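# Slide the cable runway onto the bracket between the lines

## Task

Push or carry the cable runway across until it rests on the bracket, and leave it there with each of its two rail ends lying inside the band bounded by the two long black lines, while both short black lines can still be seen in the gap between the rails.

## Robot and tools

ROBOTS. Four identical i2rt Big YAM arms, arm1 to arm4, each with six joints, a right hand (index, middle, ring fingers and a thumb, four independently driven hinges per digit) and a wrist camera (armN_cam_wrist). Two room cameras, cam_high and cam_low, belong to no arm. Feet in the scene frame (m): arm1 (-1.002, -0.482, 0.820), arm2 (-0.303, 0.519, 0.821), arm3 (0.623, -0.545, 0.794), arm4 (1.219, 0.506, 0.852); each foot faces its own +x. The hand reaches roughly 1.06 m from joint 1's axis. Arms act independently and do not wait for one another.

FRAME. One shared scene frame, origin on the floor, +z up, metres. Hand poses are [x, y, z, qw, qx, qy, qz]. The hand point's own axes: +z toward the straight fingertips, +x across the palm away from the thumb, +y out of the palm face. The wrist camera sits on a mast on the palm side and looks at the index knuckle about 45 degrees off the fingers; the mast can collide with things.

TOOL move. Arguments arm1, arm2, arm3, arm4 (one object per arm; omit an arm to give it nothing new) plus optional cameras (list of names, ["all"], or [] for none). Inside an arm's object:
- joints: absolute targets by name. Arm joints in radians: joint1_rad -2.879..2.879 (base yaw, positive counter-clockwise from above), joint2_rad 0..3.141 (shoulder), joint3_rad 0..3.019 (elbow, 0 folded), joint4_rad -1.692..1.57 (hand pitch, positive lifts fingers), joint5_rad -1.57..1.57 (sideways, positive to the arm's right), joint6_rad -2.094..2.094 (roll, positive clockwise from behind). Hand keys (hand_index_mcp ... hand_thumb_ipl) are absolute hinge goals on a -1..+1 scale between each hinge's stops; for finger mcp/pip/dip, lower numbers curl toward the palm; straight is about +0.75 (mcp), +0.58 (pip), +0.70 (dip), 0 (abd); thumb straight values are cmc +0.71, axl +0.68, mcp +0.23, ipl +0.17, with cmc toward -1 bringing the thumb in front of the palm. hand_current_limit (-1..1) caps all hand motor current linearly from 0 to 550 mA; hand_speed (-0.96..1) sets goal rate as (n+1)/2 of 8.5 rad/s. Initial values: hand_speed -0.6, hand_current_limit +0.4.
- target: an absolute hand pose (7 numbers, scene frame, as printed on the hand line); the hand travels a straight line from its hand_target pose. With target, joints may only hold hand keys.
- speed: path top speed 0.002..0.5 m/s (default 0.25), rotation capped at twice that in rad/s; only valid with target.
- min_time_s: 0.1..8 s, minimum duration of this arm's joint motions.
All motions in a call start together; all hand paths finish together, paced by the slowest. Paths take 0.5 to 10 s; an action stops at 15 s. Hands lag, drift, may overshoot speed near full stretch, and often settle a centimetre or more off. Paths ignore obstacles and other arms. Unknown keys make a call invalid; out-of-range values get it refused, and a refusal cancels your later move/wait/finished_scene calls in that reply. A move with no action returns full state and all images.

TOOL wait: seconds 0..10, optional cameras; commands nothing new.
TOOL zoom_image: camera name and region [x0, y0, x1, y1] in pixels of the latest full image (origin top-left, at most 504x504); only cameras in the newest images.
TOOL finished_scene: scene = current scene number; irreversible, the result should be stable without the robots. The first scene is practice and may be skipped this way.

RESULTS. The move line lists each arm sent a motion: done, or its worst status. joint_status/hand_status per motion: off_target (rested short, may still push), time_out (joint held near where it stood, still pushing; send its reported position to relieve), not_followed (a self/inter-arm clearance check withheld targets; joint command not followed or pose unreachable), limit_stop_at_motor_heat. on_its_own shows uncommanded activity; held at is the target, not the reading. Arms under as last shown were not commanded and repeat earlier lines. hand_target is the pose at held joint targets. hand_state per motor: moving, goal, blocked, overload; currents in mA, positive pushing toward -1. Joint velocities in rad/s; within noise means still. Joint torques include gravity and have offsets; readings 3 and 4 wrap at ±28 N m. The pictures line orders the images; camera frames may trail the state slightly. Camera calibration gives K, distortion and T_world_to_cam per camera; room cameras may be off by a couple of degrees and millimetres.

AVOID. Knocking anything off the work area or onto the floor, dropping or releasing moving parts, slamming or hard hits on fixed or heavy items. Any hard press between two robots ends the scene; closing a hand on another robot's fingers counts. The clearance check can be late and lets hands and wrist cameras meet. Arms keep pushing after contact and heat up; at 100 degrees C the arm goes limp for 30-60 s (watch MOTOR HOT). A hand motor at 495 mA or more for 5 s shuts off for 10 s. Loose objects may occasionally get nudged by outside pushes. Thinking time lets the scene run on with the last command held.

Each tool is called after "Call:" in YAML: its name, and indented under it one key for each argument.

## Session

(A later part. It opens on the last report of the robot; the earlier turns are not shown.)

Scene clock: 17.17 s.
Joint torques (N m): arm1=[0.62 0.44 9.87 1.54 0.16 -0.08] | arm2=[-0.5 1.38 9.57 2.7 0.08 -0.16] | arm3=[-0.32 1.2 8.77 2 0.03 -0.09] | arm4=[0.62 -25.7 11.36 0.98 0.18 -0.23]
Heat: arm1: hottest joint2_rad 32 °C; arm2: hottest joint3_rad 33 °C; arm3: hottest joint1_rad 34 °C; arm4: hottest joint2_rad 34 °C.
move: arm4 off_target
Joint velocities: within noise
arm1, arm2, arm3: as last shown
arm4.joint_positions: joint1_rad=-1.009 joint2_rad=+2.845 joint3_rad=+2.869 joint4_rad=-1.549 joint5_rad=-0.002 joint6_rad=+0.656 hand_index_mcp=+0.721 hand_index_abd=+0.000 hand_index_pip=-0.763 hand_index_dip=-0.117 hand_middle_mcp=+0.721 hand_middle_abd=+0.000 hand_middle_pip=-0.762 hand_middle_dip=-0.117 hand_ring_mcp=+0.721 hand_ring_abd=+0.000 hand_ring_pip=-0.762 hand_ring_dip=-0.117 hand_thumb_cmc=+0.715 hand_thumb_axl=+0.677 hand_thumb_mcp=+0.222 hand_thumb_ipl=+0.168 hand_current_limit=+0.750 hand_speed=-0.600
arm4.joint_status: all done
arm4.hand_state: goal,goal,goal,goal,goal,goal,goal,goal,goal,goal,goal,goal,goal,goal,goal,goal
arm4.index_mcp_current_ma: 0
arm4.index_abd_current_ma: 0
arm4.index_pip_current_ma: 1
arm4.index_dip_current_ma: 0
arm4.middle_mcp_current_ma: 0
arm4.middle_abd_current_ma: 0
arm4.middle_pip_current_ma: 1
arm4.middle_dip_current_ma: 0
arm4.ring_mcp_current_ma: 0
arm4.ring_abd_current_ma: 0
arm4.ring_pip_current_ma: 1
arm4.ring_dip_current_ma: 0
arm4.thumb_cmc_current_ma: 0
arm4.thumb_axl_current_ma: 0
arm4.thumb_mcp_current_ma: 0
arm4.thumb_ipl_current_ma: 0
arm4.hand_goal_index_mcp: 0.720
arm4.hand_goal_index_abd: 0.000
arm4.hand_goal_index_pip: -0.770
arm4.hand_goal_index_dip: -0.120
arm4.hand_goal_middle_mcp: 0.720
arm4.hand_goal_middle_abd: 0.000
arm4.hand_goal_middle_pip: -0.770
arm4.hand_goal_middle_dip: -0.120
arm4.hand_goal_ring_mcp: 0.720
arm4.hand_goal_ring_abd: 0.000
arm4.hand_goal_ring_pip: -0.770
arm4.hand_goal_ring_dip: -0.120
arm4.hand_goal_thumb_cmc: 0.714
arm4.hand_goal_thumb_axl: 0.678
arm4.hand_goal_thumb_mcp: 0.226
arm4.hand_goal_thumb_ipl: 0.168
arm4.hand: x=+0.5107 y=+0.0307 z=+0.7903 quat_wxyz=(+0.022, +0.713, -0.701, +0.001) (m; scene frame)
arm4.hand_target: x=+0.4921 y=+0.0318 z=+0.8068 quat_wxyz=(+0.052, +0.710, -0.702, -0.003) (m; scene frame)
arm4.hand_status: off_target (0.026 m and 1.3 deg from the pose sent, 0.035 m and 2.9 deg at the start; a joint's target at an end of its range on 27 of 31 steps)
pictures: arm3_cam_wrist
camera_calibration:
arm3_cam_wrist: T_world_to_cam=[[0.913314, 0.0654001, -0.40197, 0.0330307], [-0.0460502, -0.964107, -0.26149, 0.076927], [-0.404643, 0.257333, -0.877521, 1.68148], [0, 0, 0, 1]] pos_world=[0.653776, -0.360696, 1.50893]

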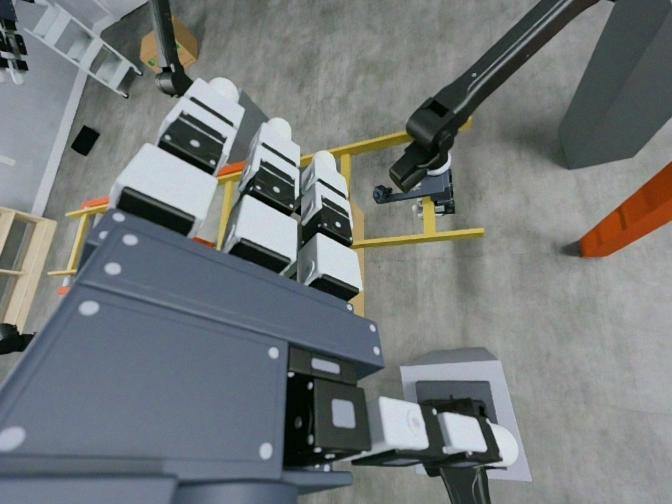

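Call:
move:
  arm4: {"target":[0.520,0.030,0.870,0.05,0.706,-0.706,0],"speed":0.08}

Call:
move:
  arm4: {"target":[0.70,0.028,0.875,0.05,0.706,-0.706,0],"speed":0.08}
  cameras: ["arm3_cam_wrist","cam_high"]

Call:
zoom_image:
  camera: "arm3_cam_wrist"
  region: [400, 90, 560, 250]

Scene clock: 19.47 s.
Joint torques (N m): arm1=[0.62 0.38 9.87 1.54 0.16 -0.08] | arm2=[-0.62 1.44 9.51 2.63 0.09 -0.13] | arm3=[-0.38 1.26 8.77 1.99 0.03 -0.09] | arm4=[1.96 -31.15 7.42 0.88 0.29 -0.11]
Heat: arm1: hottest joint2_rad 32 °C; arm2: hottest joint3_rad 33 °C; arm3: hottest joint3_rad 35 °C; arm4: hottest joint2_rad 34 °C.
move: arm4 off_target
Joint velocities: within noise
arm1.joint_positions: joint1_rad=-0.356 joint2_rad=+0.613 joint3_rad=+1.446 joint4_rad=-1.347 joint5_rad=+0.030 joint6_rad=+1.071 hand_index_mcp=+0.755 hand_index_abd=+0.000 hand_index_pip=+0.577 hand_index_dip=+0.696 hand_middle_mcp=+0.755 hand_middle_abd=+0.000 hand_middle_pip=+0.577 hand_middle_dip=+0.696 hand_ring_mcp=+0.755 hand_ring_abd=+0.000 hand_ring_pip=+0.577 hand_ring_dip=+0.696 hand_thumb_cmc=+0.715 hand_thumb_axl=+0.677 hand_thumb_mcp=+0.226 hand_thumb_ipl=+0.168 hand_current_limit=+0.400 hand_speed=-0.600
arm1.joint_status: not commanded
arm1.hand_state: goal,goal,goal,goal,goal,goal,goal,goal,goal,goal,goal,goal,goal,goal,goal,goal
arm1.index_mcp_current_ma: 1
arm1.index_abd_current_ma: 0
arm1.index_pip_current_ma: 1
arm1.index_dip_current_ma: 0
arm1.middle_mcp_current_ma: 1
arm1.middle_abd_current_ma: 0
arm1.middle_pip_current_ma: 1
arm1.middle_dip_current_ma: 0
arm1.ring_mcp_current_ma: 1
arm1.ring_abd_current_ma: 0
arm1.ring_pip_current_ma: 1
arm1.ring_dip_current_ma: 0
arm1.thumb_cmc_current_ma: 1
arm1.thumb_axl_current_ma: -1
arm1.thumb_mcp_current_ma: 0
arm1.thumb_ipl_current_ma: 0
arm1.hand_goal_index_mcp: 0.754
arm1.hand_goal_index_abd: 0.000
arm1.hand_goal_index_pip: 0.576
arm1.hand_goal_index_dip: 0.696
arm1.hand_goal_middle_mcp: 0.754
arm1.hand_goal_middle_abd: 0.000
arm1.hand_goal_middle_pip: 0.576
arm1.hand_goal_middle_dip: 0.696
arm1.hand_goal_ring_mcp: 0.754
arm1.hand_goal_ring_abd: 0.000
arm1.hand_goal_ring_pip: 0.576
arm1.hand_goal_ring_dip: 0.696
arm1.hand_goal_thumb_cmc: 0.714
arm1.hand_goal_thumb_axl: 0.678
arm1.hand_goal_thumb_mcp: 0.226
arm1.hand_goal_thumb_ipl: 0.168
arm1.hand: x=-0.8070 y=-0.3260 z=+1.4044 quat_wxyz=(-0.128, +0.621, +0.600, +0.488) (m; scene frame)
arm1.hand_target: x=-0.8087 y=-0.3291 z=+1.4155 quat_wxyz=(-0.131, +0.616, +0.595, +0.499) (m; scene frame)
arm1.hand_status: not commanded
arm2.joint_positions: joint1_rad=-0.222 joint2_rad=+0.618 joint3_rad=+1.411 joint4_rad=-1.382 joint5_rad=+0.111 joint6_rad=+1.138 hand_index_mcp=+0.755 hand_index_abd=+0.000 hand_index_pip=+0.577 hand_index_dip=+0.696 hand_middle_mcp=+0.755 hand_middle_abd=+0.000 hand_middle_pip=+0.577 hand_middle_dip=+0.696 hand_ring_mcp=+0.755 hand_ring_abd=+0.000 hand_ring_pip=+0.577 hand_ring_dip=+0.696 hand_thumb_cmc=+0.715 hand_thumb_axl=+0.677 hand_thumb_mcp=+0.226 hand_thumb_ipl=+0.168 hand_current_limit=+0.400 hand_speed=-0.600
arm2.joint_status: not commanded
arm2.hand_state: goal,goal,goal,goal,goal,goal,goal,goal,goal,goal,goal,goal,goal,goal,goal,goal
arm2.index_mcp_current_ma: 2
arm2.index_abd_current_ma: 1
arm2.index_pip_current_ma: 2
arm2.index_dip_current_ma: 0
arm2.middle_mcp_current_ma: 2
arm2.middle_abd_current_ma: 1
arm2.middle_pip_current_ma: 2
arm2.middle_dip_current_ma: 0
arm2.ring_mcp_current_ma: 2
arm2.ring_abd_current_ma: 1
arm2.ring_pip_current_ma: 2
arm2.ring_dip_current_ma: 0
arm2.thumb_cmc_current_ma: 3
arm2.thumb_axl_current_ma: -3
arm2.thumb_mcp_current_ma: -1
arm2.thumb_ipl_current_ma: -1
arm2.hand_goal_index_mcp: 0.754
arm2.hand_goal_index_abd: 0.000
arm2.hand_goal_index_pip: 0.576
arm2.hand_goal_index_dip: 0.696
arm2.hand_goal_middle_mcp: 0.754
arm2.hand_goal_middle_abd: 0.000
arm2.hand_goal_middle_pip: 0.576
arm2.hand_goal_middle_dip: 0.696
arm2.hand_goal_ring_mcp: 0.754
arm2.hand_goal_ring_abd: 0.000
arm2.hand_goal_ring_pip: 0.576
arm2.hand_goal_ring_dip: 0.696
arm2.hand_goal_thumb_cmc: 0.714
arm2.hand_goal_thumb_axl: 0.678
arm2.hand_goal_thumb_mcp: 0.226
arm2.hand_goal_thumb_ipl: 0.168
arm2.hand: x=-0.4768 y=+0.3424 z=+1.3799 quat_wxyz=(+0.454, +0.633, -0.612, +0.138) (m; scene frame)
arm2.hand_target: x=-0.4758 y=+0.3452 z=+1.3900 quat_wxyz=(+0.463, +0.628, -0.609, +0.142) (m; scene frame)
arm2.hand_status: not commanded
arm3.joint_positions: joint1_rad=+0.217 joint2_rad=+0.621 joint3_rad=+1.457 joint4_rad=-1.223 joint5_rad=+0.004 joint6_rad=+1.149 hand_index_mcp=+0.754 hand_index_abd=+0.001 hand_index_pip=+0.577 hand_index_dip=+0.696 hand_middle_mcp=+0.755 hand_middle_abd=+0.001 hand_middle_pip=+0.577 hand_middle_dip=+0.696 hand_ring_mcp=+0.754 hand_ring_abd=+0.001 hand_ring_pip=+0.577 hand_ring_dip=+0.696 hand_thumb_cmc=+0.714 hand_thumb_axl=+0.677 hand_thumb_mcp=+0.226 hand_thumb_ipl=+0.168 hand_current_limit=+0.400 hand_speed=-0.600
arm3.joint_status: not commanded
arm3.hand_state: goal,goal,goal,goal,goal,goal,goal,goal,goal,goal,goal,goal,goal,goal,goal,goal
arm3.index_mcp_current_ma: 0
arm3.index_abd_current_ma: 0
arm3.index_pip_current_ma: 0
arm3.index_dip_current_ma: 0
arm3.middle_mcp_current_ma: 0
arm3.middle_abd_current_ma: 0
arm3.middle_pip_current_ma: 0
arm3.middle_dip_current_ma: 0
arm3.ring_mcp_current_ma: 0
arm3.ring_abd_current_ma: 0
arm3.ring_pip_current_ma: 0
arm3.ring_dip_current_ma: 0
arm3.thumb_cmc_current_ma: 0
arm3.thumb_axl_current_ma: 0
arm3.thumb_mcp_current_ma: 0
arm3.thumb_ipl_current_ma: 0
arm3.hand_goal_index_mcp: 0.754
arm3.hand_goal_index_abd: 0.000
arm3.hand_goal_index_pip: 0.576
arm3.hand_goal_index_dip: 0.696
arm3.hand_goal_middle_mcp: 0.754
arm3.hand_goal_middle_abd: 0.000
arm3.hand_goal_middle_pip: 0.576
arm3.hand_goal_middle_dip: 0.696
arm3.hand_goal_ring_mcp: 0.754
arm3.hand_goal_ring_abd: 0.000
arm3.hand_goal_ring_pip: 0.576
arm3.hand_goal_ring_dip: 0.696
arm3.hand_goal_thumb_cmc: 0.714
arm3.hand_goal_thumb_axl: 0.678
arm3.hand_goal_thumb_mcp: 0.226
arm3.hand_goal_thumb_ipl: 0.168
arm3.hand: x=+0.6301 y=-0.2785 z=+1.3995 quat_wxyz=(-0.373, +0.336, +0.762, +0.409) (m; scene frame)
arm3.hand_target: x=+0.6315 y=-0.2823 z=+1.4100 quat_wxyz=(-0.380, +0.333, +0.756, +0.416) (m; scene frame)
arm3.hand_status: not commanded
arm4.joint_positions: joint1_rad=-1.008 joint2_rad=+2.668 joint3_rad=+2.622 joint4_rad=-1.483 joint5_rad=-0.007 joint6_rad=+0.673 hand_index_mcp=+0.722 hand_index_abd=+0.000 hand_index_pip=-0.762 hand_index_dip=-0.117 hand_middle_mcp=+0.723 hand_middle_abd=+0.000 hand_middle_pip=-0.757 hand_middle_dip=-0.116 hand_ring_mcp=+0.724 hand_ring_abd=+0.000 hand_ring_pip=-0.753 hand_ring_dip=-0.115 hand_thumb_cmc=+0.715 hand_thumb_axl=+0.677 hand_thumb_mcp=+0.222 hand_thumb_ipl=+0.168 hand_current_limit=+0.750 hand_speed=-0.600
arm4.joint_status: not commanded
arm4.hand_state: goal,goal,goal,goal,goal,goal,goal,goal,goal,goal,goal,goal,goal,goal,goal,goal
arm4.index_mcp_current_ma: 0
arm4.index_abd_current_ma: 0
arm4.index_pip_current_ma: 1
arm4.index_dip_current_ma: 0
arm4.middle_mcp_current_ma: 0
arm4.middle_abd_current_ma: 0
arm4.middle_pip_current_ma: 3
arm4.middle_dip_current_ma: 0
arm4.ring_mcp_current_ma: 0
arm4.ring_abd_current_ma: 0
arm4.ring_pip_current_ma: 5
arm4.ring_dip_current_ma: 1
arm4.thumb_cmc_current_ma: 0
arm4.thumb_axl_current_ma: 0
arm4.thumb_mcp_current_ma: 0
arm4.thumb_ipl_current_ma: 0
arm4.hand_goal_index_mcp: 0.720
arm4.hand_goal_index_abd: 0.000
arm4.hand_goal_index_pip: -0.770
arm4.hand_goal_index_dip: -0.120
arm4.hand_goal_middle_mcp: 0.720
arm4.hand_goal_middle_abd: 0.000
arm4.hand_goal_middle_pip: -0.770
arm4.hand_goal_middle_dip: -0.120
arm4.hand_goal_ring_mcp: 0.720
arm4.hand_goal_ring_abd: 0.000
arm4.hand_goal_ring_pip: -0.770
arm4.hand_goal_ring_dip: -0.120
arm4.hand_goal_thumb_cmc: 0.714
arm4.hand_goal_thumb_axl: 0.678
arm4.hand_goal_thumb_mcp: 0.226
arm4.hand_goal_thumb_ipl: 0.168
arm4.hand: x=+0.5241 y=+0.0403 z=+0.8292 quat_wxyz=(+0.020, +0.707, -0.707, +0.004) (m; scene frame)
arm4.hand_target: x=+0.5203 y=+0.0305 z=+0.8698 quat_wxyz=(+0.050, +0.706, -0.706, +0.000) (m; scene frame)
arm4.hand_status: off_target (0.042 m and 3.4 deg from the pose sent, 0.080 m and 3.3 deg at the start)
pictures: none

Scene clock: 22.60 s.
Joint torques (N m): arm1=[0.62 0.44 9.87 1.54 0.16 -0.08] | arm2=[-0.73 1.61 9.63 2.71 0.07 -0.16] | arm3=[-0.32 1.2 8.79 1.98 0.03 -0.09] | arm4=[1.44 -27.05 7.56 0.72 0.63 -0.1]
Heat: arm1: hottest joint2_rad 32 °C; arm2: hottest joint3_rad 33 °C; arm3: hottest joint3_rad 35 °C; arm4: hottest joint2_rad 35 °C.
move: arm4 off_target
Joint velocities: within noise
arm1, arm2, arm3: as last shown
arm4.joint_positions: joint1_rad=-0.824 joint2_rad=+2.206 joint3_rad=+1.732 joint4_rad=-1.087 joint5_rad=+0.003 joint6_rad=+0.852 hand_index_mcp=+0.734 hand_index_abd=-0.002 hand_index_pip=-0.749 hand_index_dip=-0.116 hand_middle_mcp=+0.729 hand_middle_abd=+0.000 hand_middle_pip=-0.756 hand_middle_dip=-0.116 hand_ring_mcp=+0.725 hand_ring_abd=+0.000 hand_ring_pip=-0.762 hand_ring_dip=-0.117 hand_thumb_cmc=+0.715 hand_thumb_axl=+0.677 hand_thumb_mcp=+0.222 hand_thumb_ipl=+0.168 hand_current_limit=+0.750 hand_speed=-0.600
arm4.joint_status: not commanded
arm4.hand_state: goal,goal,blocked,goal,goal,goal,goal,goal,goal,goal,goal,goal,goal,goal,goal,goal
arm4.index_mcp_current_ma: 4
arm4.index_abd_current_ma: 0
arm4.index_pip_current_ma: 8
arm4.index_dip_current_ma: 0
arm4.middle_mcp_current_ma: 2
arm4.middle_abd_current_ma: 0
arm4.middle_pip_current_ma: 3
arm4.middle_dip_current_ma: 0
arm4.ring_mcp_current_ma: 0
arm4.ring_abd_current_ma: 0
arm4.ring_pip_current_ma: 1
arm4.ring_dip_current_ma: 0
arm4.thumb_cmc_current_ma: 0
arm4.thumb_axl_current_ma: 0
arm4.thumb_mcp_current_ma: 0
arm4.thumb_ipl_current_ma: 0
arm4.hand_goal_index_mcp: 0.720
arm4.hand_goal_index_abd: 0.000
arm4.hand_goal_index_pip: -0.770
arm4.hand_goal_index_dip: -0.120
arm4.hand_goal_middle_mcp: 0.720
arm4.hand_goal_middle_abd: 0.000
arm4.hand_goal_middle_pip: -0.770
arm4.hand_goal_middle_dip: -0.120
arm4.hand_goal_ring_mcp: 0.720
arm4.hand_goal_ring_abd: 0.000
arm4.hand_goal_ring_pip: -0.770
arm4.hand_goal_ring_dip: -0.120
arm4.hand_goal_thumb_cmc: 0.714
arm4.hand_goal_thumb_axl: 0.678
arm4.hand_goal_thumb_mcp: 0.226
arm4.hand_goal_thumb_ipl: 0.168
arm4.hand: x=+0.7122 y=+0.0422 z=+0.8247 quat_wxyz=(+0.005, +0.709, -0.705, +0.001) (m; scene frame)
arm4.hand_target: x=+0.7010 y=+0.0290 z=+0.8745 quat_wxyz=(+0.050, +0.706, -0.706, +0.000) (m; scene frame)
arm4.hand_status: off_target (0.054 m and 5.2 deg from the pose sent, 0.182 m and 3.4 deg at the start)
pictures: arm3_cam_wrist, cam_high
camera_calibration:
arm3_cam_wrist: T_world_to_cam=[[0.913314, 0.0654001, -0.40197, 0.0330307], [-0.0460502, -0.964107, -0.26149, 0.076927], [-0.404643, 0.257333, -0.877521, 1.68148], [0, 0, 0, 1]] pos_world=[0.653776, -0.360696, 1.50893]

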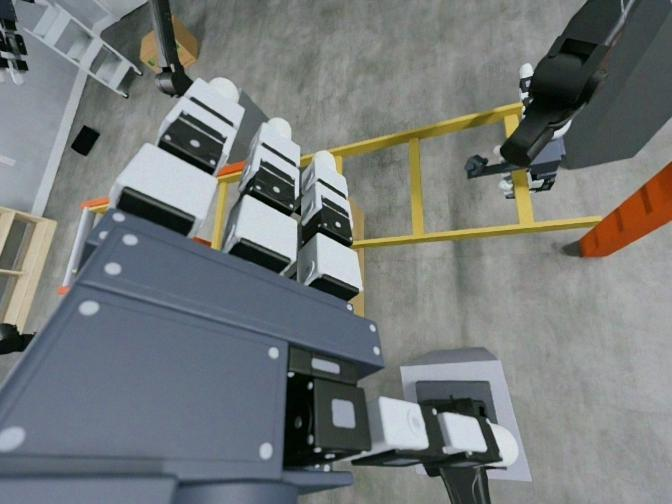

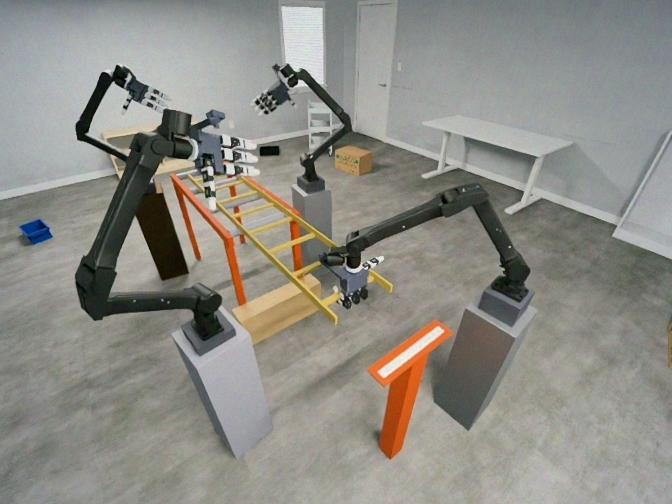

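Scaled by 3.150 from the camera's 672x504 image, which has a finer 960x720 frame.

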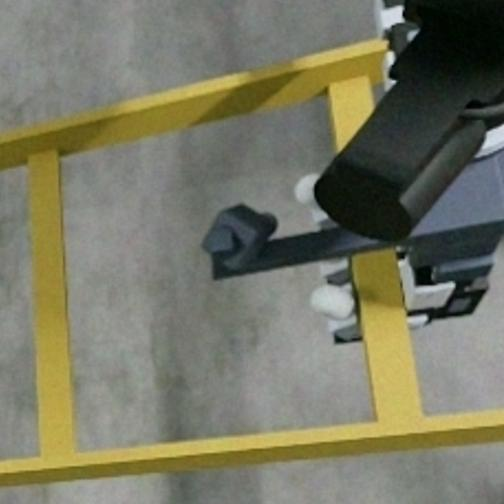

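Call:
move:
  arm4: {"target":[0.895,0.014,0.92,0.05,0.706,-0.706,0],"speed":0.08}
  arm3: {"joints":{"joint1_rad":-1.143,"joint2_rad":1.335,"joint3_rad":1.387,"joint4_rad":-1.568,"joint5_rad":0.0,"joint6_rad":-1.72}}
  cameras: ["arm3_cam_wrist","cam_high"]

Call:
zoom_image:
  camera: "cam_high"
  region: [280, 180, 480, 400]

Scene clock: 26.93 s.
Joint torques (N m): arm1=[0.62 0.38 9.88 1.55 0.16 -0.08] | arm2=[-0.73 1.2 9.47 2.66 0.09 -0.16] | arm3=[-0.79 -9.29 8.84 0.03 -0.12 -0.14] | arm4=[2.14 -30.1 8.31 -0.64 1.54 0.08]
Heat: arm1: hottest joint2_rad 32 °C; arm2: hottest joint3_rad 34 °C; arm3: hottest joint3_rad 35 °C; arm4: hottest joint2_rad 35 °C.
move: arm3 done; arm4 off_target
Joint velocities: within noise
arm1, arm2: as last shown
arm3.joint_positions: joint1_rad=-1.138 joint2_rad=+1.341 joint3_rad=+1.382 joint4_rad=-1.560 joint5_rad=+0.001 joint6_rad=-1.706 hand_index_mcp=+0.754 hand_index_abd=+0.001 hand_index_pip=+0.577 hand_index_dip=+0.696 hand_middle_mcp=+0.755 hand_middle_abd=+0.001 hand_middle_pip=+0.577 hand_middle_dip=+0.696 hand_ring_mcp=+0.755 hand_ring_abd=+0.001 hand_ring_pip=+0.577 hand_ring_dip=+0.696 hand_thumb_cmc=+0.714 hand_thumb_axl=+0.677 hand_thumb_mcp=+0.222 hand_thumb_ipl=+0.168 hand_current_limit=+0.400 hand_speed=-0.600
arm3.joint_status: all done
arm3.hand_state: goal,goal,goal,goal,goal,goal,goal,goal,goal,goal,goal,goal,goal,goal,goal,goal
arm3.index_mcp_current_ma: 0
arm3.index_abd_current_ma: 0
arm3.index_pip_current_ma: 0
arm3.index_dip_current_ma: 0
arm3.middle_mcp_current_ma: 0
arm3.middle_abd_current_ma: 0
arm3.middle_pip_current_ma: 0
arm3.middle_dip_current_ma: 0
arm3.ring_mcp_current_ma: 0
arm3.ring_abd_current_ma: 0
arm3.ring_pip_current_ma: 0
arm3.ring_dip_current_ma: 0
arm3.thumb_cmc_current_ma: 0
arm3.thumb_axl_current_ma: 0
arm3.thumb_mcp_current_ma: -2
arm3.thumb_ipl_current_ma: 0
arm3.hand_goal_index_mcp: 0.754
arm3.hand_goal_index_abd: 0.000
arm3.hand_goal_index_pip: 0.576
arm3.hand_goal_index_dip: 0.696
arm3.hand_goal_middle_mcp: 0.754
arm3.hand_goal_middle_abd: 0.000
arm3.hand_goal_middle_pip: 0.576
arm3.hand_goal_middle_dip: 0.696
arm3.hand_goal_ring_mcp: 0.754
arm3.hand_goal_ring_abd: 0.000
arm3.hand_goal_ring_pip: 0.576
arm3.hand_goal_ring_dip: 0.696
arm3.hand_goal_thumb_cmc: 0.714
arm3.hand_goal_thumb_axl: 0.678
arm3.hand_goal_thumb_mcp: 0.226
arm3.hand_goal_thumb_ipl: 0.168
arm3.hand: x=+0.9278 y=-0.2570 z=+1.0725 quat_wxyz=(+0.022, -0.333, +0.943, -0.001) (m; scene frame)
arm3.hand_target: x=+0.9266 y=-0.2598 z=+1.0771 quat_wxyz=(+0.024, -0.337, +0.941, +0.000) (m; scene frame)
arm3.hand_status: not commanded
arm4.joint_positions: joint1_rad=-0.535 joint2_rad=+2.000 joint3_rad=+1.370 joint4_rad=-1.006 joint5_rad=+0.009 joint6_rad=+1.125 hand_index_mcp=+0.773 hand_index_abd=-0.022 hand_index_pip=-0.694 hand_index_dip=-0.104 hand_middle_mcp=+0.747 hand_middle_abd=-0.011 hand_middle_pip=-0.731 hand_middle_dip=-0.113 hand_ring_mcp=+0.723 hand_ring_abd=+0.000 hand_ring_pip=-0.759 hand_ring_dip=-0.117 hand_thumb_cmc=+0.715 hand_thumb_axl=+0.677 hand_thumb_mcp=+0.222 hand_thumb_ipl=+0.168 hand_current_limit=+0.750 hand_speed=-0.600
arm4.joint_status: not commanded
arm4.hand_state: blocked,blocked,blocked,goal,blocked,goal,blocked,goal,goal,goal,goal,goal,goal,goal,goal,goal
arm4.index_mcp_current_ma: 52
arm4.index_abd_current_ma: -6
arm4.index_pip_current_ma: 93
arm4.index_dip_current_ma: 5
arm4.middle_mcp_current_ma: 14
arm4.middle_abd_current_ma: -2
arm4.middle_pip_current_ma: 25
arm4.middle_dip_current_ma: 1
arm4.ring_mcp_current_ma: 0
arm4.ring_abd_current_ma: 0
arm4.ring_pip_current_ma: 2
arm4.ring_dip_current_ma: 0
arm4.thumb_cmc_current_ma: 0
arm4.thumb_axl_current_ma: 0
arm4.thumb_mcp_current_ma: 0
arm4.thumb_ipl_current_ma: 0
arm4.hand_goal_index_mcp: 0.720
arm4.hand_goal_index_abd: 0.000
arm4.hand_goal_index_pip: -0.770
arm4.hand_goal_index_dip: -0.120
arm4.hand_goal_middle_mcp: 0.720
arm4.hand_goal_middle_abd: 0.000
arm4.hand_goal_middle_pip: -0.770
arm4.hand_goal_middle_dip: -0.120
arm4.hand_goal_ring_mcp: 0.720
arm4.hand_goal_ring_abd: 0.000
arm4.hand_goal_ring_pip: -0.770
arm4.hand_goal_ring_dip: -0.120
arm4.hand_goal_thumb_cmc: 0.714
arm4.hand_goal_thumb_axl: 0.678
arm4.hand_goal_thumb_mcp: 0.226
arm4.hand_goal_thumb_ipl: 0.168
arm4.hand: x=+0.9121 y=+0.0413 z=+0.8259 quat_wxyz=(-0.030, +0.714, -0.699, -0.013) (m; scene frame)
arm4.hand_target: x=+0.8968 y=+0.0184 z=+0.9155 quat_wxyz=(+0.050, +0.705, -0.707, +0.001) (m; scene frame)
arm4.hand_status: off_target (0.099 m and 9.3 deg from the pose sent, 0.208 m and 5.2 deg at the start)
pictures: arm3_cam_wrist, cam_high
camera_calibration:
arm3_cam_wrist: T_world_to_cam=[[0.210373, 0.974536, 0.077602, -0.000253706], [0.630222, -0.195872, 0.751302, -1.49035], [0.747371, -0.109147, -0.65538, 0.108191], [0, 0, 0, 1]] pos_world=[0.858447, -0.279862, 1.19063]

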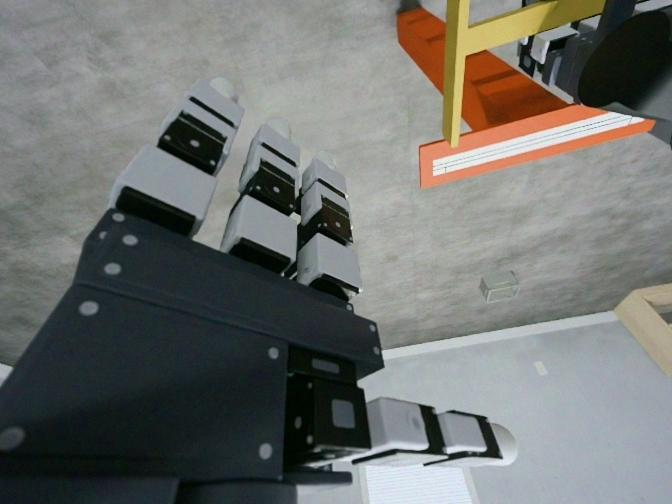

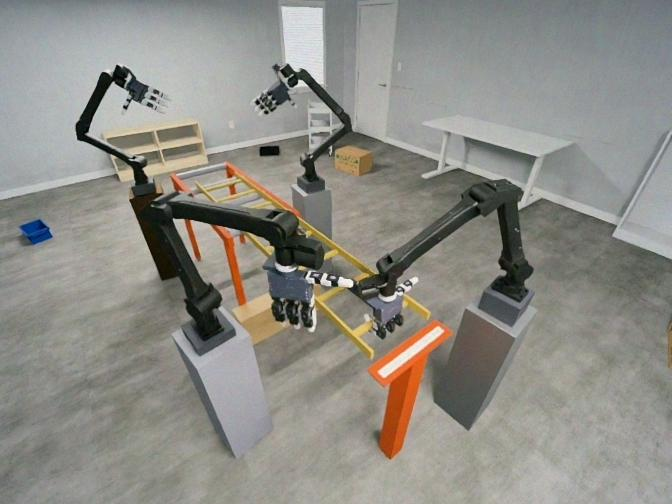

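Scaled by 2.291 from the camera's 672x504 image, which has a finer 960x720 frame.

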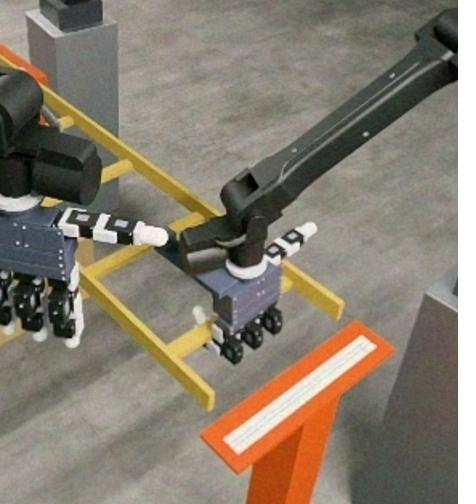

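Call:
zoom_image:
  camera: "arm3_cam_wrist"
  region: [400, 80, 520, 200]

Call:
zoom_image:
  camera: "arm3_cam_wrist"
  region: [500, 0, 672, 150]

Scaled by 4.200 from the camera's 672x504 image, which has a finer 960x720 frame.

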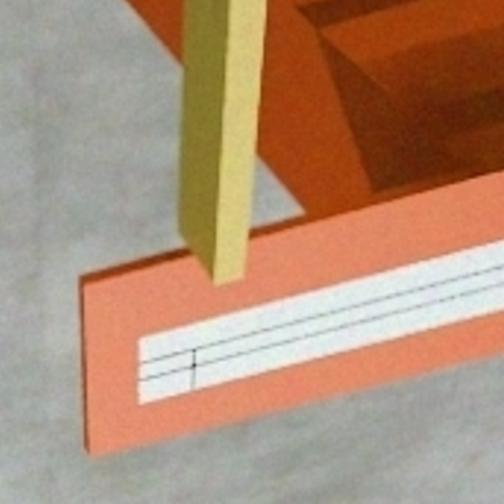

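Scaled by 2.930 from the camera's 672x504 image, which has a finer 960x720 frame.

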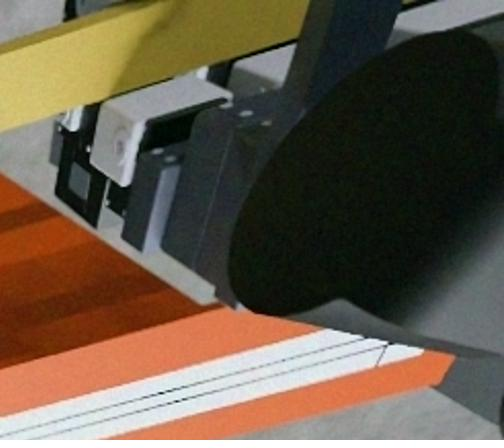

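Call:
move:
  arm4: {"joints":{"joint2_rad":1.80,"joint3_rad":1.43,"joint4_rad":-1.06},"min_time_s":1.5}
  arm3: {"target":[0.915,-0.300,1.10,0,0.4226,-0.9063,0],"speed":0.12}
  cameras: ["arm3_cam_wrist"]

Call:
zoom_image:
  camera: "arm3_cam_wrist"
  region: [400, 80, 520, 200]

Scene clock: 31.93 s.
Joint torques (N m): arm1=[0.62 0.44 9.87 1.54 0.16 -0.08] | arm2=[-0.5 1.49 9.59 2.82 0.09 -0.13] | arm3=[-1.08 -9.17 11.85 -0.14 -0.23 -0.15] | arm4=[1.61 -35.43 9.72 -1.88 1.62 0.07]
Heat: arm1: hottest joint2_rad 32 °C; arm2: hottest joint3_rad 34 °C; arm3: hottest joint3_rad 36 °C; arm4: hottest joint2_rad 35 °C.
move: arm3 off_target; arm4 time_out
Joint velocities: within noise
arm1, arm2: as last shown
arm3.joint_positions: joint1_rad=-1.215 joint2_rad=+1.341 joint3_rad=+1.392 joint4_rad=-1.665 joint5_rad=-0.007 joint6_rad=-1.972 hand_index_mcp=+0.754 hand_index_abd=+0.001 hand_index_pip=+0.577 hand_index_dip=+0.696 hand_middle_mcp=+0.755 hand_middle_abd=+0.001 hand_middle_pip=+0.577 hand_middle_dip=+0.696 hand_ring_mcp=+0.755 hand_ring_abd=+0.001 hand_ring_pip=+0.577 hand_ring_dip=+0.696 hand_thumb_cmc=+0.714 hand_thumb_axl=+0.677 hand_thumb_mcp=+0.222 hand_thumb_ipl=+0.168 hand_current_limit=+0.400 hand_speed=-0.600
arm3.joint_status: not commanded
arm3.hand_state: goal,goal,goal,goal,goal,goal,goal,goal,goal,goal,goal,goal,goal,goal,goal,goal
arm3.index_mcp_current_ma: 0
arm3.index_abd_current_ma: 0
arm3.index_pip_current_ma: 0
arm3.index_dip_current_ma: 0
arm3.middle_mcp_current_ma: 0
arm3.middle_abd_current_ma: 0
arm3.middle_pip_current_ma: 0
arm3.middle_dip_current_ma: 0
arm3.ring_mcp_current_ma: 0
arm3.ring_abd_current_ma: 0
arm3.ring_pip_current_ma: 0
arm3.ring_dip_current_ma: 0
arm3.thumb_cmc_current_ma: 0
arm3.thumb_axl_current_ma: 0
arm3.thumb_mcp_current_ma: -2
arm3.thumb_ipl_current_ma: 0
arm3.hand_goal_index_mcp: 0.754
arm3.hand_goal_index_abd: 0.000
arm3.hand_goal_index_pip: 0.576
arm3.hand_goal_index_dip: 0.696
arm3.hand_goal_middle_mcp: 0.754
arm3.hand_goal_middle_abd: 0.000
arm3.hand_goal_middle_pip: 0.576
arm3.hand_goal_middle_dip: 0.696
arm3.hand_goal_ring_mcp: 0.754
arm3.hand_goal_ring_abd: 0.000
arm3.hand_goal_ring_pip: 0.576
arm3.hand_goal_ring_dip: 0.696
arm3.hand_goal_thumb_cmc: 0.714
arm3.hand_goal_thumb_axl: 0.678
arm3.hand_goal_thumb_mcp: 0.226
arm3.hand_goal_thumb_ipl: 0.168
arm3.hand: x=+0.9063 y=-0.3013 z=+1.0781 quat_wxyz=(-0.025, -0.420, +0.907, -0.003) (m; scene frame)
arm3.hand_target: x=+0.9141 y=-0.3003 z=+1.0996 quat_wxyz=(+0.000, -0.423, +0.906, +0.000) (m; scene frame)
arm3.hand_status: off_target (0.024 m and 2.9 deg from the pose sent, 0.053 m and 11.3 deg at the start)
arm4.joint_positions: joint1_rad=-0.535 joint2_rad=+1.992 joint3_rad=+1.370 joint4_rad=-1.009 joint5_rad=+0.008 joint6_rad=+1.125 hand_index_mcp=+0.782 hand_index_abd=-0.024 hand_index_pip=-0.672 hand_index_dip=-0.100 hand_middle_mcp=+0.758 hand_middle_abd=-0.014 hand_middle_pip=-0.711 hand_middle_dip=-0.109 hand_ring_mcp=+0.733 hand_ring_abd=-0.005 hand_ring_pip=-0.745 hand_ring_dip=-0.117 hand_thumb_cmc=+0.715 hand_thumb_axl=+0.677 hand_thumb_mcp=+0.222 hand_thumb_ipl=+0.168 hand_current_limit=+0.750 hand_speed=-0.600
arm4.joint_status: joint2_rad time_out (moved -0.008 of -0.200); the others done
arm4.hand_state: blocked,blocked,blocked,goal,blocked,goal,blocked,goal,goal,goal,blocked,goal,goal,goal,goal,goal
arm4.index_mcp_current_ma: 69
arm4.index_abd_current_ma: -8
arm4.index_pip_current_ma: 150
arm4.index_dip_current_ma: 7
arm4.middle_mcp_current_ma: 27
arm4.middle_abd_current_ma: -3
arm4.middle_pip_current_ma: 55
arm4.middle_dip_current_ma: 2
arm4.ring_mcp_current_ma: 3
arm4.ring_abd_current_ma: 0
arm4.ring_pip_current_ma: 11
arm4.ring_dip_current_ma: 0
arm4.thumb_cmc_current_ma: 0
arm4.thumb_axl_current_ma: 0
arm4.thumb_mcp_current_ma: 0
arm4.thumb_ipl_current_ma: 0
arm4.hand_goal_index_mcp: 0.720
arm4.hand_goal_index_abd: 0.000
arm4.hand_goal_index_pip: -0.770
arm4.hand_goal_index_dip: -0.120
arm4.hand_goal_middle_mcp: 0.720
arm4.hand_goal_middle_abd: 0.000
arm4.hand_goal_middle_pip: -0.770
arm4.hand_goal_middle_dip: -0.120
arm4.hand_goal_ring_mcp: 0.720
arm4.hand_goal_ring_abd: 0.000
arm4.hand_goal_ring_pip: -0.770
arm4.hand_goal_ring_dip: -0.120
arm4.hand_goal_thumb_cmc: 0.714
arm4.hand_goal_thumb_axl: 0.678
arm4.hand_goal_thumb_mcp: 0.226
arm4.hand_goal_thumb_ipl: 0.168
arm4.on_its_own: joint2_rad reads +1.992 and still pushes toward +1.800 since a time_out; joint5_rad reads +0.008 and still pushes toward +0.039 since a time_out
arm4.hand: x=+0.9121 y=+0.0407 z=+0.8300 quat_wxyz=(-0.027, +0.715, -0.699, -0.011) (m; scene frame)
arm4.hand_target: x=+0.8961 y=+0.0174 z=+0.9578 quat_wxyz=(+0.072, +0.704, -0.706, +0.010) (m; scene frame)
arm4.hand_status: not commanded
pictures: arm3_cam_wrist
camera_calibration:
arm3_cam_wrist: T_world_to_cam=[[0.029106, 0.999153, 0.0290853, 0.270954], [0.715342, -0.0411444, 0.697562, -1.46226], [0.698168, 0.000502725, -0.715934, 0.265893], [0, 0, 0, 1]] pos_world=[0.852495, -0.331022, 1.2025]

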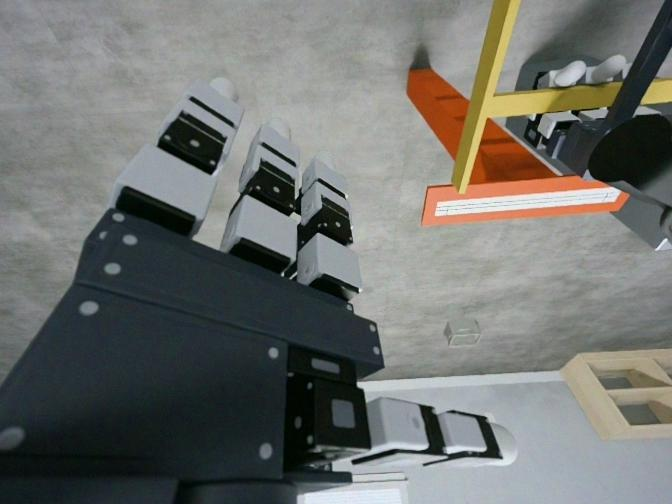

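Scaled by 4.200 from the camera's 672x504 image, which has a finer 960x720 frame.

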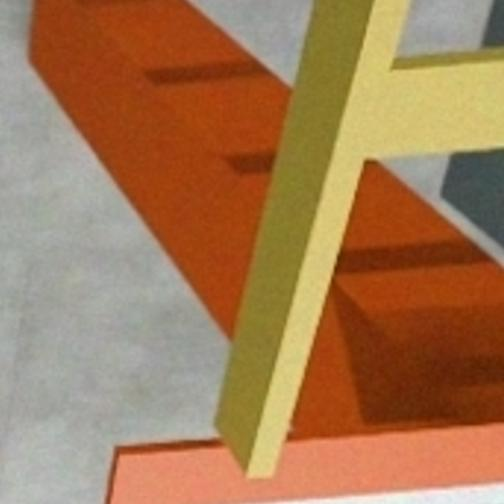

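Call:
move:
  arm4: {"joints": {"joint2_rad": 1.68, "joint3_rad": 1.43, "joint4_rad": -1.18}, "min_time_s": 1.5}
  cameras: ["arm3_cam_wrist"]

Scene clock: 36.50 s.
Joint torques (N m): arm1=[0.62 0.38 9.87 1.54 0.16 -0.08] | arm2=[-0.56 1.26 9.55 2.77 0.07 -0.14] | arm3=[-1.08 -9.17 11.85 -0.14 -0.23 -0.15] | arm4=[1.85 -35.43 11.47 -2.4 1.81 0.23]
Heat: arm1: hottest joint2_rad 32 °C; arm2: hottest joint3_rad 34 °C; arm3: hottest joint3_rad 37 °C; arm4: hottest joint2_rad 36 °C.
move: arm4 time_out
Joint velocities: within noise
arm1, arm2, arm3: as last shown
arm4.joint_positions: joint1_rad=-0.535 joint2_rad=+1.891 joint3_rad=+1.350 joint4_rad=-1.119 joint5_rad=+0.003 joint6_rad=+1.108 hand_index_mcp=+0.787 hand_index_abd=-0.057 hand_index_pip=-0.652 hand_index_dip=-0.100 hand_middle_mcp=+0.760 hand_middle_abd=-0.018 hand_middle_pip=-0.706 hand_middle_dip=-0.106 hand_ring_mcp=+0.734 hand_ring_abd=-0.003 hand_ring_pip=-0.749 hand_ring_dip=-0.116 hand_thumb_cmc=+0.715 hand_thumb_axl=+0.677 hand_thumb_mcp=+0.222 hand_thumb_ipl=+0.168 hand_current_limit=+0.750 hand_speed=-0.600
arm4.joint_status: joint2_rad time_out (moved -0.102 of -0.312); joint4_rad time_out (moved -0.111 of -0.171); the others done
arm4.hand_state: blocked,blocked,blocked,blocked,blocked,goal,blocked,goal,goal,goal,blocked,goal,goal,goal,goal,goal
arm4.index_mcp_current_ma: 81
arm4.index_abd_current_ma: -40
arm4.index_pip_current_ma: 214
arm4.index_dip_current_ma: 7
arm4.middle_mcp_current_ma: 30
arm4.middle_abd_current_ma: -4
arm4.middle_pip_current_ma: 66
arm4.middle_dip_current_ma: 3
arm4.ring_mcp_current_ma: 4
arm4.ring_abd_current_ma: 0
arm4.ring_pip_current_ma: 8
arm4.ring_dip_current_ma: 0
arm4.thumb_cmc_current_ma: 0
arm4.thumb_axl_current_ma: 0
arm4.thumb_mcp_current_ma: 0
arm4.thumb_ipl_current_ma: 0
arm4.hand_goal_index_mcp: 0.720
arm4.hand_goal_index_abd: 0.000
arm4.hand_goal_index_pip: -0.770
arm4.hand_goal_index_dip: -0.120
arm4.hand_goal_middle_mcp: 0.720
arm4.hand_goal_middle_abd: 0.000
arm4.hand_goal_middle_pip: -0.770
arm4.hand_goal_middle_dip: -0.120
arm4.hand_goal_ring_mcp: 0.720
arm4.hand_goal_ring_abd: 0.000
arm4.hand_goal_ring_pip: -0.770
arm4.hand_goal_ring_dip: -0.120
arm4.hand_goal_thumb_cmc: 0.714
arm4.hand_goal_thumb_axl: 0.678
arm4.hand_goal_thumb_mcp: 0.226
arm4.hand_goal_thumb_ipl: 0.168
arm4.on_its_own: joint2_rad reads +1.891 and still pushes toward +1.680 since a time_out; joint4_rad reads -1.119 and still pushes toward -1.180 since a time_out; joint5_rad reads +0.003 and still pushes toward +0.039 since a time_out; joint6_rad reads +1.108 and still pushes toward +1.149 since a time_out
arm4.hand: x=+0.9219 y=+0.0604 z=+0.8760 quat_wxyz=(-0.042, +0.720, -0.692, -0.013) (m; scene frame)
arm4.hand_target: x=+0.9078 y=+0.0443 z=+1.0171 quat_wxyz=(+0.072, +0.704, -0.706, +0.010) (m; scene frame)
arm4.hand_status: not commanded
pictures: arm3_cam_wrist
camera_calibration:
arm3_cam_wrist: T_world_to_cam=[[0.029106, 0.999153, 0.0290853, 0.270954], [0.715342, -0.0411444, 0.697562, -1.46226], [0.698168, 0.000502725, -0.715934, 0.265893], [0, 0, 0, 1]] pos_world=[0.852495, -0.331022, 1.2025]

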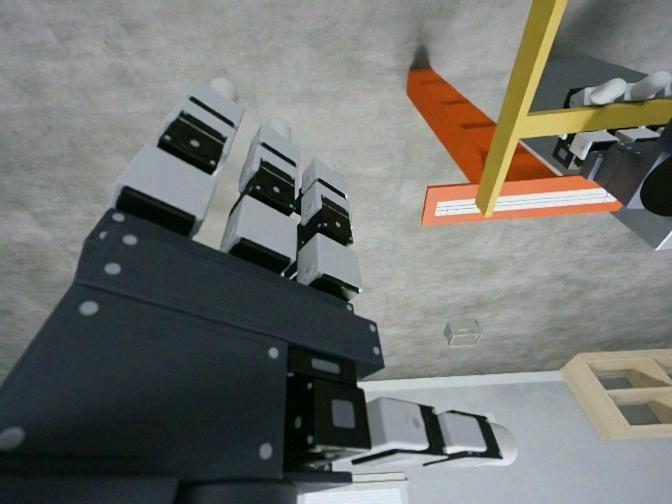

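Call:
move:
  arm4: {"joints": {"joint1_rad": -0.45, "joint6_rad": 1.23}, "min_time_s": 1.5}
  cameras: ["arm3_cam_wrist"]

Call:
zoom_image:
  camera: "arm3_cam_wrist"
  region: [400, 140, 560, 260]

Scene clock: 38.67 s.
Joint torques (N m): arm1=[0.62 0.44 9.87 1.55 0.16 -0.08] | arm2=[-0.5 1.14 9.48 2.74 0.05 -0.14] | arm3=[-1.14 -9.23 11.86 -0.14 -0.22 -0.15] | arm4=[1.38 -31.5 12.03 -1.32 1.36 0.21]
Heat: arm1: hottest joint2_rad 32 °C; arm2: hottest joint3_rad 34 °C; arm3: hottest joint3_rad 37 °C; arm4: hottest joint2_rad 36 °C.
move: arm4 off_target
Joint velocities: within noise
arm1, arm2, arm3: as last shown
arm4.joint_positions: joint1_rad=-0.452 joint2_rad=+1.847 joint3_rad=+1.344 joint4_rad=-1.145 joint5_rad=+0.013 joint6_rad=+1.193 hand_index_mcp=+0.794 hand_index_abd=-0.052 hand_index_pip=-0.650 hand_index_dip=-0.099 hand_middle_mcp=+0.763 hand_middle_abd=-0.016 hand_middle_pip=-0.701 hand_middle_dip=-0.106 hand_ring_mcp=+0.737 hand_ring_abd=-0.006 hand_ring_pip=-0.742 hand_ring_dip=-0.116 hand_thumb_cmc=+0.715 hand_thumb_axl=+0.677 hand_thumb_mcp=+0.222 hand_thumb_ipl=+0.168 hand_current_limit=+0.750 hand_speed=-0.600
arm4.joint_status: joint6_rad off_target (ended at +1.193, target +1.230); the others done
arm4.hand_state: blocked,blocked,blocked,blocked,blocked,goal,blocked,goal,goal,goal,blocked,goal,goal,goal,goal,goal
arm4.index_mcp_current_ma: 99
arm4.index_abd_current_ma: -35
arm4.index_pip_current_ma: 221
arm4.index_dip_current_ma: 8
arm4.middle_mcp_current_ma: 35
arm4.middle_abd_current_ma: -3
arm4.middle_pip_current_ma: 76
arm4.middle_dip_current_ma: 3
arm4.ring_mcp_current_ma: 6
arm4.ring_abd_current_ma: -1
arm4.ring_pip_current_ma: 13
arm4.ring_dip_current_ma: 0
arm4.thumb_cmc_current_ma: 0
arm4.thumb_axl_current_ma: 0
arm4.thumb_mcp_current_ma: -1
arm4.thumb_ipl_current_ma: 0
arm4.hand_goal_index_mcp: 0.720
arm4.hand_goal_index_abd: 0.000
arm4.hand_goal_index_pip: -0.770
arm4.hand_goal_index_dip: -0.120
arm4.hand_goal_middle_mcp: 0.720
arm4.hand_goal_middle_abd: 0.000
arm4.hand_goal_middle_pip: -0.770
arm4.hand_goal_middle_dip: -0.120
arm4.hand_goal_ring_mcp: 0.720
arm4.hand_goal_ring_abd: 0.000
arm4.hand_goal_ring_pip: -0.770
arm4.hand_goal_ring_dip: -0.120
arm4.hand_goal_thumb_cmc: 0.714
arm4.hand_goal_thumb_axl: 0.678
arm4.hand_goal_thumb_mcp: 0.226
arm4.hand_goal_thumb_ipl: 0.168
arm4.on_its_own: joint2_rad reads +1.847 and still pushes toward +1.680 since a time_out
arm4.hand: x=+0.9614 y=+0.0501 z=+0.8976 quat_wxyz=(-0.033, +0.720, -0.693, -0.019) (m; scene frame)
arm4.hand_target: x=+0.9486 y=+0.0272 z=+1.0163 quat_wxyz=(+0.071, +0.705, -0.706, +0.015) (m; scene frame)
arm4.hand_status: not commanded
pictures: arm3_cam_wrist
camera_calibration:
arm3_cam_wrist: T_world_to_cam=[[0.029106, 0.999153, 0.0290853, 0.270954], [0.715342, -0.0411444, 0.697562, -1.46226], [0.698168, 0.000502725, -0.715934, 0.265893], [0, 0, 0, 1]] pos_world=[0.852495, -0.331022, 1.2025]

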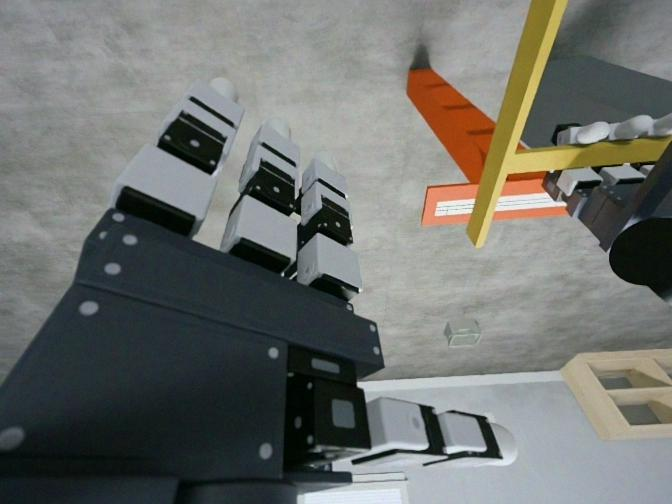

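Scaled by 3.150 from the camera's 672x504 image, which has a finer 960x720 frame.

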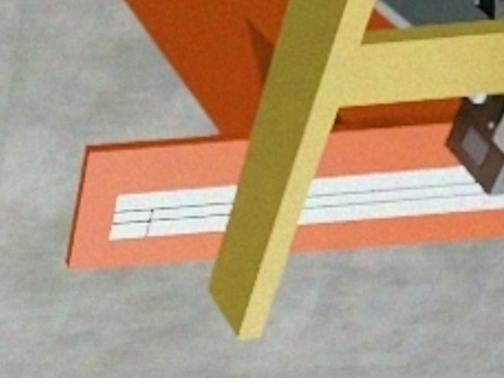

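Call:
move:
  arm4: {"target": [0.985, 0.022, 0.885, 0.05, 0.706, -0.706, 0.0], "speed": 0.08}
  cameras: ["arm3_cam_wrist"]

Call:
zoom_image:
  camera: "arm3_cam_wrist"
  region: [400, 140, 560, 260]

Scene clock: 41.20 s.
Joint torques (N m): arm1=[0.62 0.44 9.87 1.54 0.16 -0.08] | arm2=[-0.56 1.44 9.51 2.7 0.05 -0.14] | arm3=[-1.08 -9.23 11.85 -0.14 -0.23 -0.15] | arm4=[3.9 -22.95 8.51 0.51 0.83 0.34]
Heat: arm1: hottest joint2_rad 32 °C; arm2: hottest joint3_rad 35 °C; arm3: hottest joint3_rad 38 °C; arm4: hottest joint2_rad 36 °C.
move: arm4 off_target
Joint velocities: within noise
arm1, arm2, arm3: as last shown
arm4.joint_positions: joint1_rad=-0.409 joint2_rad=+1.904 joint3_rad=+1.208 joint4_rad=-0.921 joint5_rad=+0.036 joint6_rad=+1.248 hand_index_mcp=+0.777 hand_index_abd=-0.036 hand_index_pip=-0.650 hand_index_dip=-0.098 hand_middle_mcp=+0.761 hand_middle_abd=-0.018 hand_middle_pip=-0.701 hand_middle_dip=-0.100 hand_ring_mcp=+0.745 hand_ring_abd=-0.007 hand_ring_pip=-0.737 hand_ring_dip=-0.114 hand_thumb_cmc=+0.715 hand_thumb_axl=+0.677 hand_thumb_mcp=+0.222 hand_thumb_ipl=+0.168 hand_current_limit=+0.750 hand_speed=-0.600
arm4.joint_status: not commanded
arm4.hand_state: blocked,blocked,blocked,blocked,blocked,goal,blocked,blocked,blocked,goal,blocked,goal,goal,goal,goal,goal
arm4.index_mcp_current_ma: 59
arm4.index_abd_current_ma: -17
arm4.index_pip_current_ma: 221
arm4.index_dip_current_ma: 9
arm4.middle_mcp_current_ma: 32
arm4.middle_abd_current_ma: -4
arm4.middle_pip_current_ma: 77
arm4.middle_dip_current_ma: 7
arm4.ring_mcp_current_ma: 12
arm4.ring_abd_current_ma: -1
arm4.ring_pip_current_ma: 19
arm4.ring_dip_current_ma: 1
arm4.thumb_cmc_current_ma: 0
arm4.thumb_axl_current_ma: 0
arm4.thumb_mcp_current_ma: -1
arm4.thumb_ipl_current_ma: 0
arm4.hand_goal_index_mcp: 0.720
arm4.hand_goal_index_abd: 0.000
arm4.hand_goal_index_pip: -0.770
arm4.hand_goal_index_dip: -0.120
arm4.hand_goal_middle_mcp: 0.720
arm4.hand_goal_middle_abd: 0.000
arm4.hand_goal_middle_pip: -0.770
arm4.hand_goal_middle_dip: -0.120
arm4.hand_goal_ring_mcp: 0.720
arm4.hand_goal_ring_abd: 0.000
arm4.hand_goal_ring_pip: -0.770
arm4.hand_goal_ring_dip: -0.120
arm4.hand_goal_thumb_cmc: 0.714
arm4.hand_goal_thumb_axl: 0.678
arm4.hand_goal_thumb_mcp: 0.226
arm4.hand_goal_thumb_ipl: 0.168
arm4.hand: x=+0.9829 y=+0.0587 z=+0.8290 quat_wxyz=(-0.013, +0.716, -0.698, -0.024) (m; scene frame)
arm4.hand_target: x=+0.9858 y=+0.0249 z=+0.8841 quat_wxyz=(+0.049, +0.706, -0.706, +0.003) (m; scene frame)
arm4.hand_status: off_target (0.067 m and 7.9 deg from the pose sent, 0.039 m and 10.0 deg at the start; pose on its path clipped on 22 of 68 steps)
pictures: arm3_cam_wrist
camera_calibration:
arm3_cam_wrist: T_world_to_cam=[[0.029106, 0.999153, 0.0290853, 0.270954], [0.715342, -0.0411444, 0.697562, -1.46226], [0.698168, 0.000502725, -0.715934, 0.265893], [0, 0, 0, 1]] pos_world=[0.852495, -0.331022, 1.2025]

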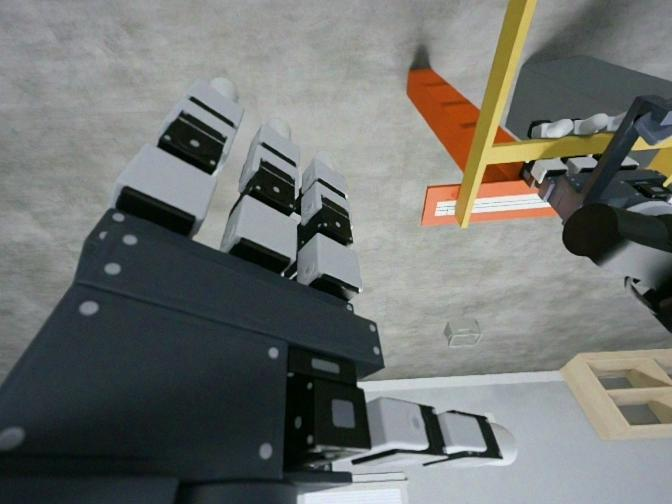

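Scaled by 3.150 from the camera's 672x504 image, which has a finer 960x720 frame.

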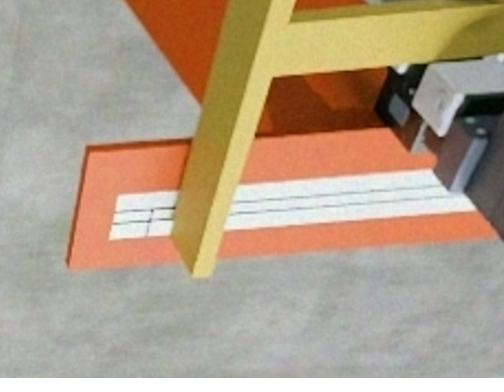

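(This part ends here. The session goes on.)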